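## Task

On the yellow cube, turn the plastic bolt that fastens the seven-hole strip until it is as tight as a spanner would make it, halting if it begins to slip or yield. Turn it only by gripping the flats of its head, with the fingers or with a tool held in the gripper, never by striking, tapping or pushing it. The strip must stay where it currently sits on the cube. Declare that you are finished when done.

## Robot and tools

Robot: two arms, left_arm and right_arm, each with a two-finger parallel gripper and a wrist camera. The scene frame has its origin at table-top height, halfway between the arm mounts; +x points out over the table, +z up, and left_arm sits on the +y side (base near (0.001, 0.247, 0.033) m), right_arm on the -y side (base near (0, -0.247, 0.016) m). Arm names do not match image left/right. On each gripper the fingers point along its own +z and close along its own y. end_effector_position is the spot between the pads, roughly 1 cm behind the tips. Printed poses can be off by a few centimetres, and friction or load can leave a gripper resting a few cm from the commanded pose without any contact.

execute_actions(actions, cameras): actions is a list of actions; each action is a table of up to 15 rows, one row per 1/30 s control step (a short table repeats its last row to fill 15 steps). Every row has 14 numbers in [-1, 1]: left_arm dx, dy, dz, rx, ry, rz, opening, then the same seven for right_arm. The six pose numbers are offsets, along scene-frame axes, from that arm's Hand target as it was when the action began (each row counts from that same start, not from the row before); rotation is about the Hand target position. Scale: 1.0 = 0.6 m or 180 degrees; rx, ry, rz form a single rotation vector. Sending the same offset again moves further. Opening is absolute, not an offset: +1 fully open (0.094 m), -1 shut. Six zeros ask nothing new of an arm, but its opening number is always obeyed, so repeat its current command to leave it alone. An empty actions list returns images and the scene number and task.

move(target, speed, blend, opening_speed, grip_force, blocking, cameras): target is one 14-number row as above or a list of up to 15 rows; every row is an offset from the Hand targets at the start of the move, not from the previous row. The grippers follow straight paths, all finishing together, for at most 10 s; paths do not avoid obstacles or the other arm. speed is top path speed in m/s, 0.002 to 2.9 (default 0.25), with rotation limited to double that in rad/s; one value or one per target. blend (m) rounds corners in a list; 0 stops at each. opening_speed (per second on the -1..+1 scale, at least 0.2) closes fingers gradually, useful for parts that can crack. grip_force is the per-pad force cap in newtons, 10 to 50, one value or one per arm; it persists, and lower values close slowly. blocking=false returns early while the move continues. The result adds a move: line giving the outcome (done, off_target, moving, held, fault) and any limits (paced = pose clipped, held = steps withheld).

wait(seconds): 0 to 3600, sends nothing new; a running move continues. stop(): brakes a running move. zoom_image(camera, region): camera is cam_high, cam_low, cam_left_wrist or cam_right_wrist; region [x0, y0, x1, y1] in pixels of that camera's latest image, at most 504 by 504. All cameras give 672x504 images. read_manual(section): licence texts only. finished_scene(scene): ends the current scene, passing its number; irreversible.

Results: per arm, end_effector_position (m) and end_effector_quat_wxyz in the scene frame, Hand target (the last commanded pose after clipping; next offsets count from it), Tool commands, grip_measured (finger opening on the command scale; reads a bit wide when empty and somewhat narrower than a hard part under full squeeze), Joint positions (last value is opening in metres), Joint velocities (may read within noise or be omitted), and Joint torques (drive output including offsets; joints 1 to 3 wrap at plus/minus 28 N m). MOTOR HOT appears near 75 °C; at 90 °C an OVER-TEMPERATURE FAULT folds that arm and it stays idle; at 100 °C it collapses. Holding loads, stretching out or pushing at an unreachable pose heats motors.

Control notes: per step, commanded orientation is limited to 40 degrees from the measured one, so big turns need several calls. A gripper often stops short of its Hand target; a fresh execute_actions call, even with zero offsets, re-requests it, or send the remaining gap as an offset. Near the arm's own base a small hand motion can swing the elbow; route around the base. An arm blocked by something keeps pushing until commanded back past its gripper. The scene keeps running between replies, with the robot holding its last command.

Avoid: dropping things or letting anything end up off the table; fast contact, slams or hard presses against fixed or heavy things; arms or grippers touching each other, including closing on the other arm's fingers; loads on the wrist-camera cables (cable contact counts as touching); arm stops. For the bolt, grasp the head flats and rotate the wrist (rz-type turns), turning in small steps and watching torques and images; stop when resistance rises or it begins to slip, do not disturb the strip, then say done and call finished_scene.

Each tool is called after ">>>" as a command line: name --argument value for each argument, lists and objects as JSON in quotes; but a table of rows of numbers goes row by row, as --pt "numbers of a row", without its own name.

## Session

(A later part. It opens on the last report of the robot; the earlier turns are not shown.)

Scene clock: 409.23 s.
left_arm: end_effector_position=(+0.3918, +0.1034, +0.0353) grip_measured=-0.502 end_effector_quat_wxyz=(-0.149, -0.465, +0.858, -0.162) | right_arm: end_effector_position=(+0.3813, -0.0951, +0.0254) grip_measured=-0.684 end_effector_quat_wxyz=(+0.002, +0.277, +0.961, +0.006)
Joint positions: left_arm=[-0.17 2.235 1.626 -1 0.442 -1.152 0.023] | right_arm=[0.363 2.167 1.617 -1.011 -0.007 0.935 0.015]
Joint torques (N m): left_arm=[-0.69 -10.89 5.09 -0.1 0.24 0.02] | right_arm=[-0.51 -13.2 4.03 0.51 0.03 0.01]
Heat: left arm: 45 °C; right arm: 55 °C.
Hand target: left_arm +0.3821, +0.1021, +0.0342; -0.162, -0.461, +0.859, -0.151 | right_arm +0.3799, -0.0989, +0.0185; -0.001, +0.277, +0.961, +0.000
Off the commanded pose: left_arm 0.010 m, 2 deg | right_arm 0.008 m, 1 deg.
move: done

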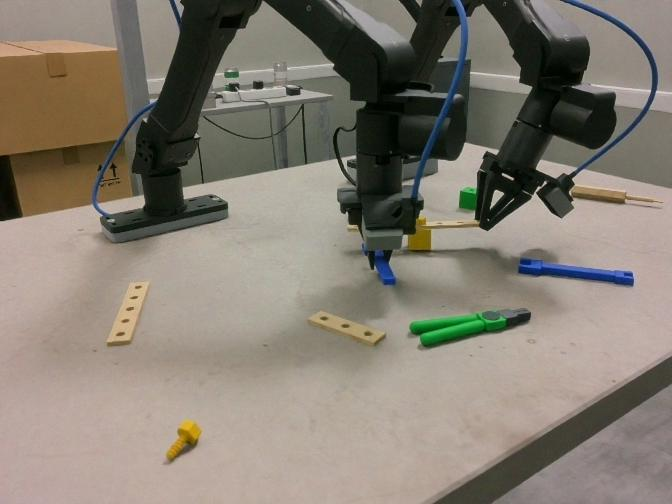

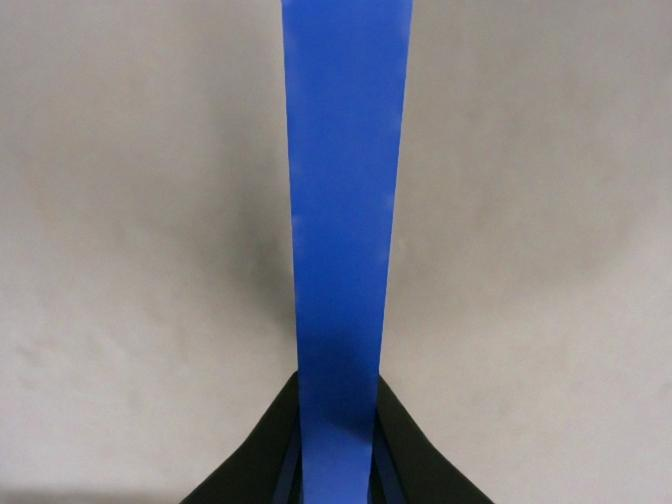

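>>> move --target '[0,0,0,0,0,0,-0.56,0,0,-0.022,0,0,0,-0.85]' --speed 0.05 --cameras '["cam_low"]'

>>> zoom_image --camera "cam_low" --region '[330, 200, 500, 310]'

Scene clock: 411.17 s.
left_arm: end_effector_position=(+0.3918, +0.1034, +0.0353) grip_measured=-0.502 end_effector_quat_wxyz=(-0.149, -0.465, +0.858, -0.162) | right_arm: end_effector_position=(+0.3827, -0.0946, +0.0170) grip_measured=-0.684 end_effector_quat_wxyz=(+0.006, +0.276, +0.961, +0.009)
Joint positions: left_arm=[-0.17 2.235 1.626 -1 0.442 -1.152 0.023] | right_arm=[0.363 2.172 1.589 -0.966 -0.007 0.935 0.015]
Joint torques (N m): left_arm=[-0.69 -10.86 5.07 -0.1 0.23 0] | right_arm=[-0.35 -11.95 4.05 0.53 0.1 -0.02]
Heat: left arm: 45 °C; right arm: 55 °C.
Hand target: left_arm +0.3821, +0.1021, +0.0342; -0.162, -0.461, +0.859, -0.151 | right_arm +0.3800, -0.0989, +0.0053; +0.000, +0.277, +0.961, +0.000
Off the commanded pose: left_arm 0.010 m, 2 deg | right_arm 0.013 m, 1 deg.
move: off_target (right_arm)

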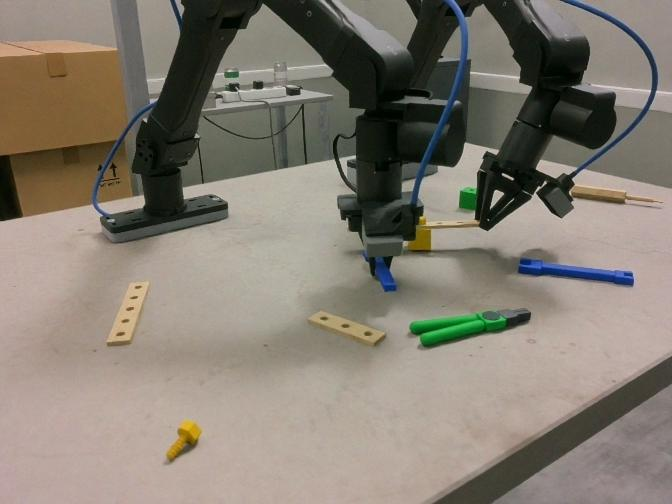

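Scaled by 2.965.

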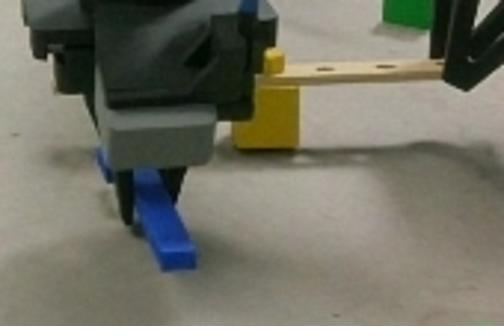

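>>> move --pt "0 0 0 0 0 0 -0.56 0 0 -0.013 0 0 0 -0.85" --pt "0 0 0 0 0 0 -0.56 0 0 -0.013 0 0 0 -0.4" --pt "0 0 0 0 0 0 -0.56 0 0 0.15 0 0 0 -0.35" --pt "0 0 0 0 0 0 -0.56 -0.075 0.198 0.21 0 0 0 -0.35" --speed '[0.05,0.1,0.15,0.2]' --opening_speed 0.6 --cameras '["cam_low","cam_right_wrist","cam_high"]'

>>> zoom_image --camera "cam_right_wrist" --region '[236, 170, 436, 330]'

Scene clock: 419.30 s.
left_arm: end_effector_position=(+0.3918, +0.1034, +0.0353) grip_measured=-0.502 end_effector_quat_wxyz=(-0.149, -0.465, +0.858, -0.162) | right_arm: end_effector_position=(+0.3339, +0.0194, +0.1335) grip_measured=-0.352 end_effector_quat_wxyz=(+0.001, +0.273, +0.962, +0.008)
Joint positions: left_arm=[-0.17 2.235 1.626 -1 0.442 -1.152 0.023] | right_arm=[0.657 2.195 2.095 -1.457 -0.007 1.222 0.03]
Joint torques (N m): left_arm=[-0.66 -10.93 5.12 -0.11 0.24 0.01] | right_arm=[0.28 -12.31 7.73 0.2 0.04 0.13]
Heat: left arm: 45 °C; right arm: 55 °C.
Hand target: left_arm +0.3821, +0.1021, +0.0342; -0.162, -0.461, +0.859, -0.151 | right_arm +0.3349, +0.0200, +0.1312; -0.001, +0.277, +0.961, +0.000
Off the commanded pose: left_arm 0.010 m, 2 deg | right_arm 0.003 m, 1 deg.
move: done; target 2's new opening was sent with right_arm's hand 0.016 m and 2 deg from that target; target 3's new opening was sent with right_arm's hand 0.014 m and 2 deg from that target
Images, in order (width x height): cam_high 672x504, cam_low 672x504, cam_right_wrist 672x504.

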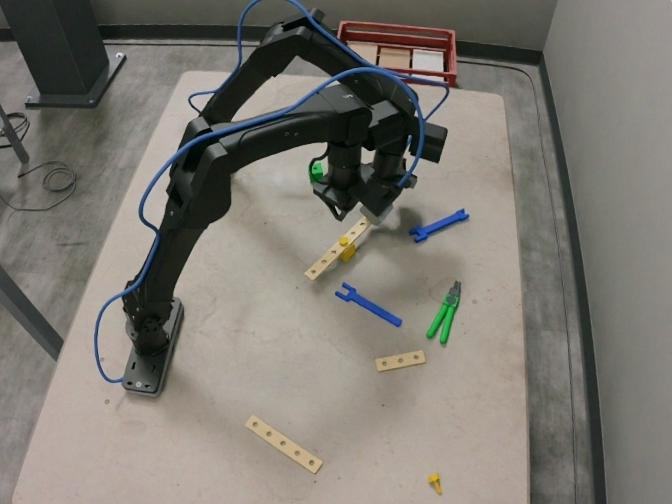

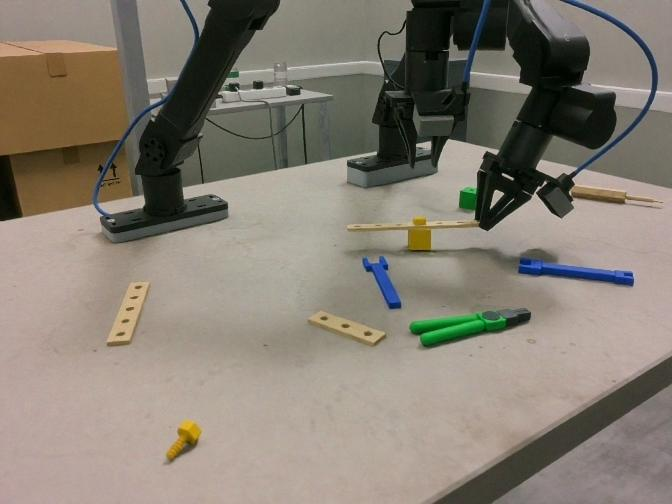

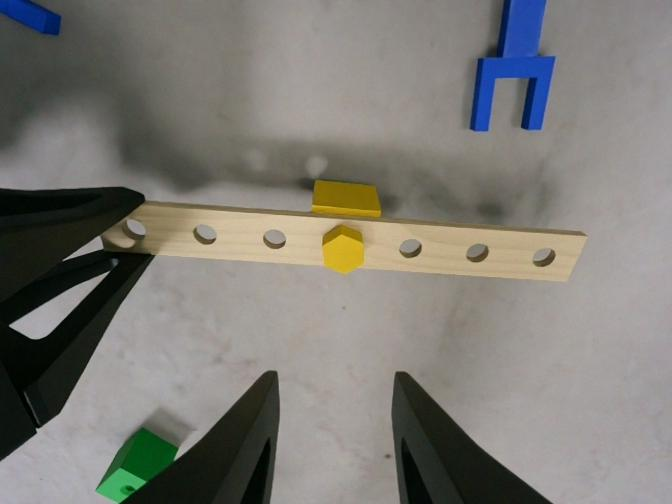

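Scaled by 2.520.

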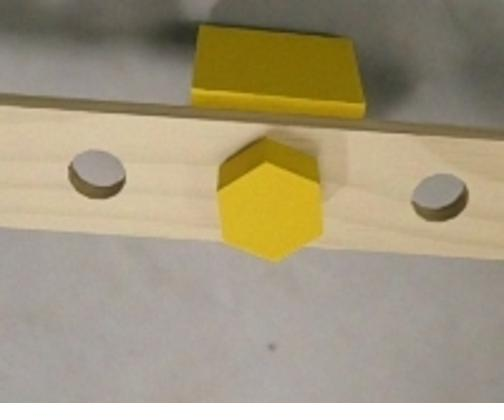

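>>> move --target '[-0.0,0,-0.012,0,0,0,-0.56,0,-0.35,0.1,0,0,0,-0.35]' --speed 0.15 --cameras '["cam_low","cam_left_wrist","cam_high"]'

>>> zoom_image --camera "cam_low" --region '[330, 180, 500, 270]'

Scene clock: 430.03 s.
left_arm: end_effector_position=(+0.3919, +0.1034, +0.0353) grip_measured=-0.502 end_effector_quat_wxyz=(-0.149, -0.464, +0.858, -0.162) | right_arm: end_effector_position=(+0.3406, -0.1857, +0.1832) grip_measured=-0.352 end_effector_quat_wxyz=(-0.005, +0.276, +0.961, +0.000)
Joint positions: left_arm=[-0.17 2.235 1.626 -1 0.442 -1.152 0.023] | right_arm=[0.162 1.882 1.833 -1.53 -0.004 0.733 0.03]
Joint torques (N m): left_arm=[-0.65 -10.13 4.07 0.15 0.23 0.01] | right_arm=[-0.61 -13.68 4.68 0.14 0.02 0]
Heat: left arm: 45 °C; right arm: 55 °C.
Hand target: left_arm +0.3821, +0.1021, +0.0270; -0.162, -0.462, +0.859, -0.151 | right_arm +0.3349, -0.1900, +0.1912; +0.000, +0.277, +0.961, +0.000
Off the commanded pose: left_arm 0.013 m, 2 deg | right_arm 0.011 m, 0 deg.
move: off_target (left_arm, right_arm)
Images, in order (width x height): cam_high 672x504, cam_low 672x504, cam_left_wrist 672x504.

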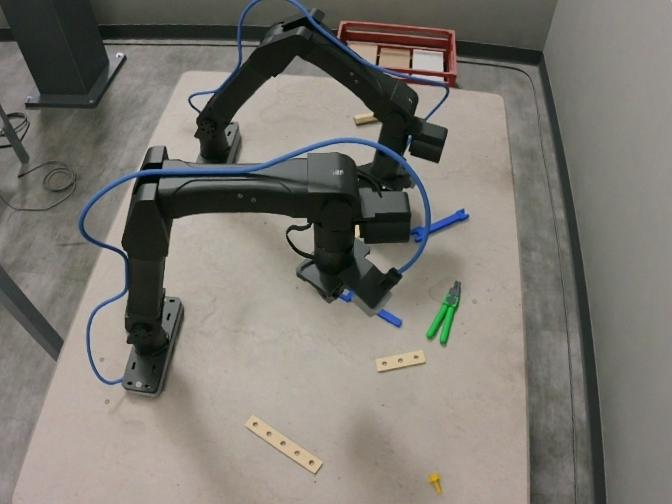

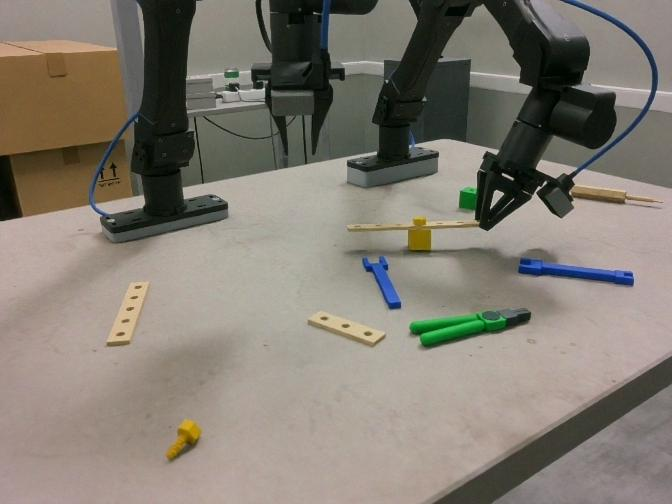

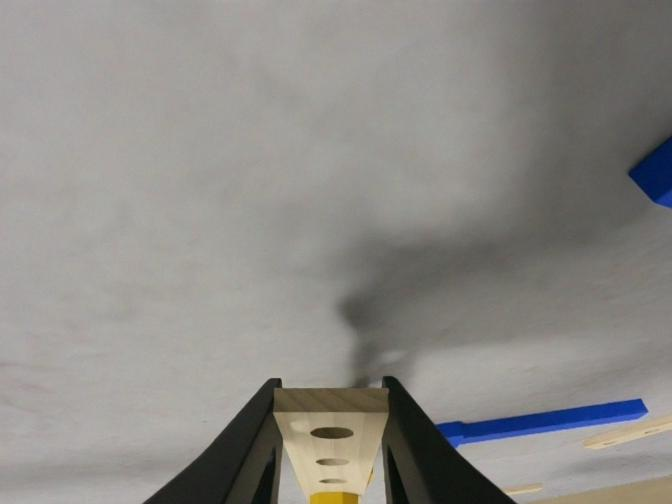

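Scaled by 2.965.

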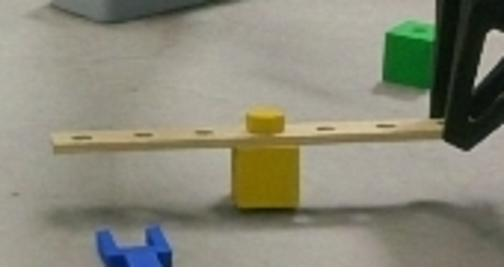

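>>> move --target '[-0.0,0,-0.01,0,0,0,-0.56,0,0,0,0,0,0,-0.35]' --speed 0.05 --cameras '["cam_low"]'

>>> zoom_image --camera "cam_low" --region '[330, 180, 500, 270]'

Scene clock: 431.80 s.
left_arm: end_effector_position=(+0.3903, +0.1027, +0.0330) grip_measured=-0.502 end_effector_quat_wxyz=(-0.151, -0.464, +0.857, -0.164) | right_arm: end_effector_position=(+0.3405, -0.1857, +0.1832) grip_measured=-0.352 end_effector_quat_wxyz=(-0.005, +0.276, +0.961, +0.000)
Joint positions: left_arm=[-0.17 2.235 1.615 -0.99 0.448 -1.152 0.023] | right_arm=[0.162 1.882 1.833 -1.53 -0.004 0.732 0.03]
Joint torques (N m): left_arm=[-0.66 -9.44 4.14 0.25 0.17 0.01] | right_arm=[-0.65 -13.52 4.85 0.13 0.07 -0.04]
Heat: left arm: 45 °C; right arm: 55 °C.
Hand target: left_arm +0.3821, +0.1021, +0.0210; -0.162, -0.462, +0.859, -0.151 | right_arm +0.3348, -0.1900, +0.1912; -0.001, +0.277, +0.961, +0.000
Off the commanded pose: left_arm 0.014 m, 2 deg | right_arm 0.011 m, 1 deg.
move: off_target (left_arm)

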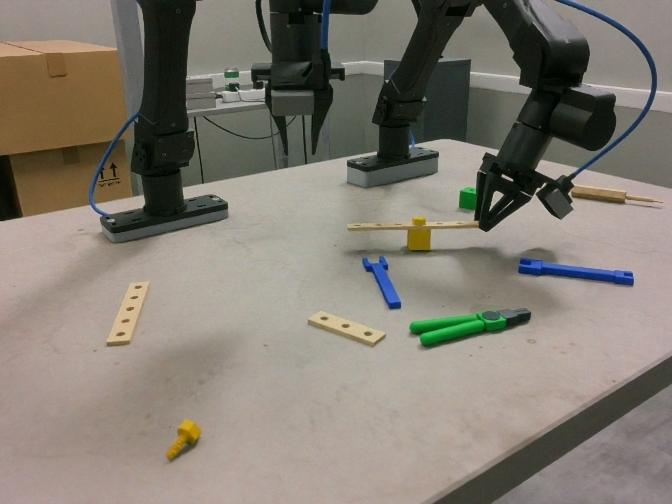

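Scaled by 2.965.

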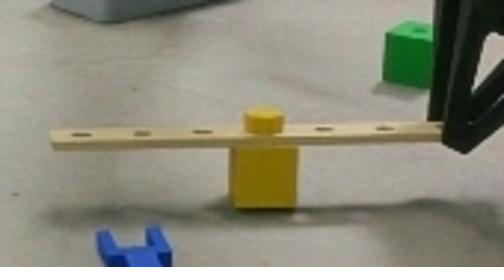

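>>> move --pt "0 0 0 0 0 0 -0.2 0 0 0 0 0 0 -0.35" --pt "0.014 0.056 0.15 0 0 0 -0.2 0 0 0 0 0 0 -0.35" --pt "0.05 0.13 0.25 0 0 0 -0.2 0 0 0 0 0 0 -0.35" --speed '[0.1,0.08,0.2]' --opening_speed 0.4 --cameras '["cam_low","cam_high","cam_left_wrist"]'

>>> zoom_image --camera "cam_low" --region '[330, 180, 500, 270]'

Scene clock: 437.83 s.
left_arm: end_effector_position=(+0.4145, +0.1782, +0.1690) grip_measured=-0.201 end_effector_quat_wxyz=(-0.125, -0.469, +0.856, -0.176) | right_arm: end_effector_position=(+0.3405, -0.1857, +0.1832) grip_measured=-0.352 end_effector_quat_wxyz=(-0.005, +0.276, +0.961, +0.000)
Joint positions: left_arm=[0.012 2.212 2.13 -1.551 0.431 -0.975 0.038] | right_arm=[0.162 1.882 1.833 -1.53 -0.004 0.732 0.03]
Joint torques (N m): left_arm=[0.31 -9.85 8.31 -0.27 0.19 0.05] | right_arm=[-0.7 -13.2 4.82 0.13 0.09 -0.06]
Heat: left arm: 45 °C; right arm: 56 °C.
Hand target: left_arm +0.4121, +0.1803, +0.1710; -0.162, -0.462, +0.859, -0.151 | right_arm +0.3348, -0.1900, +0.1912; -0.001, +0.277, +0.961, +0.000
Off the commanded pose: left_arm 0.004 m, 5 deg | right_arm 0.011 m, 1 deg.
joint sent to its limit (left arm) — joint 4 (wrist pitch), lower limit. The joint targets are off in orientation, not in position.
move: off_target (left_arm)
Images, in order (width x height): cam_high 672x504, cam_low 672x504, cam_left_wrist 672x504.

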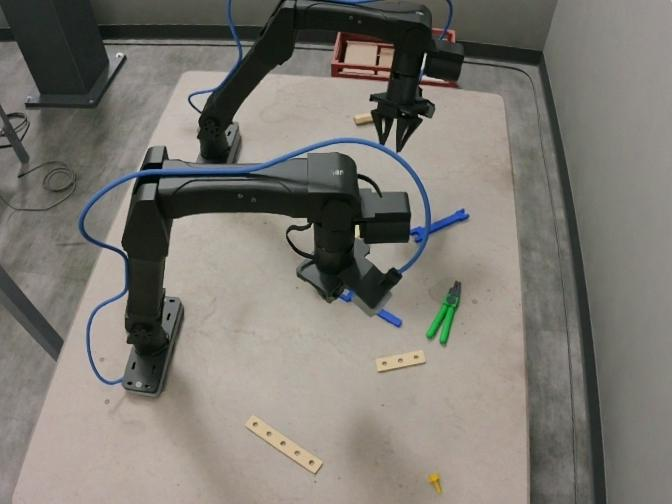

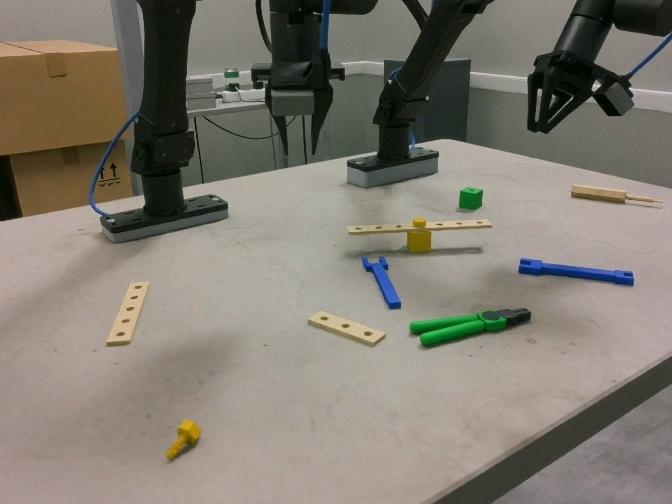

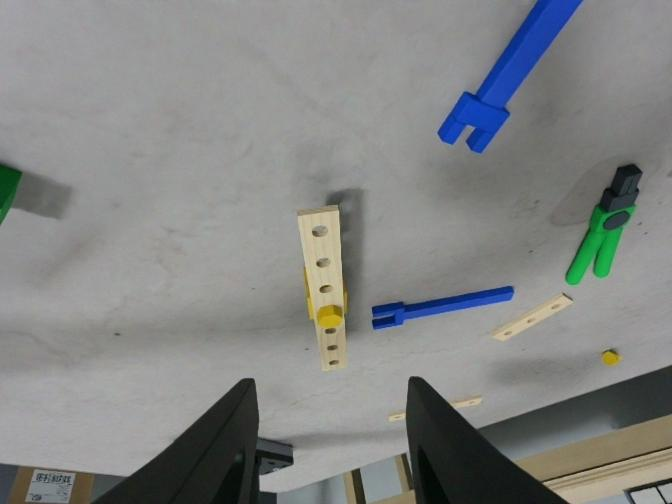

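Scaled by 2.965.

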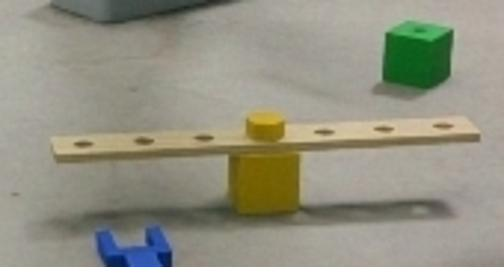

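>>> zoom_image --camera "cam_left_wrist" --region '[270, 190, 390, 390]'

Scaled by 2.520.

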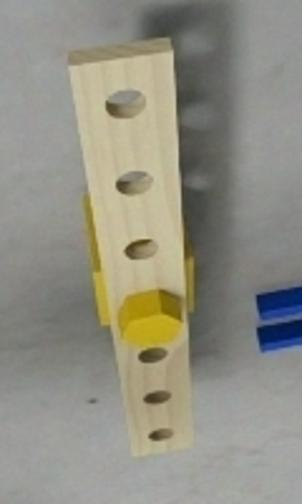

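>>> finished_scene --scene 1

The scene is finished: the task was done.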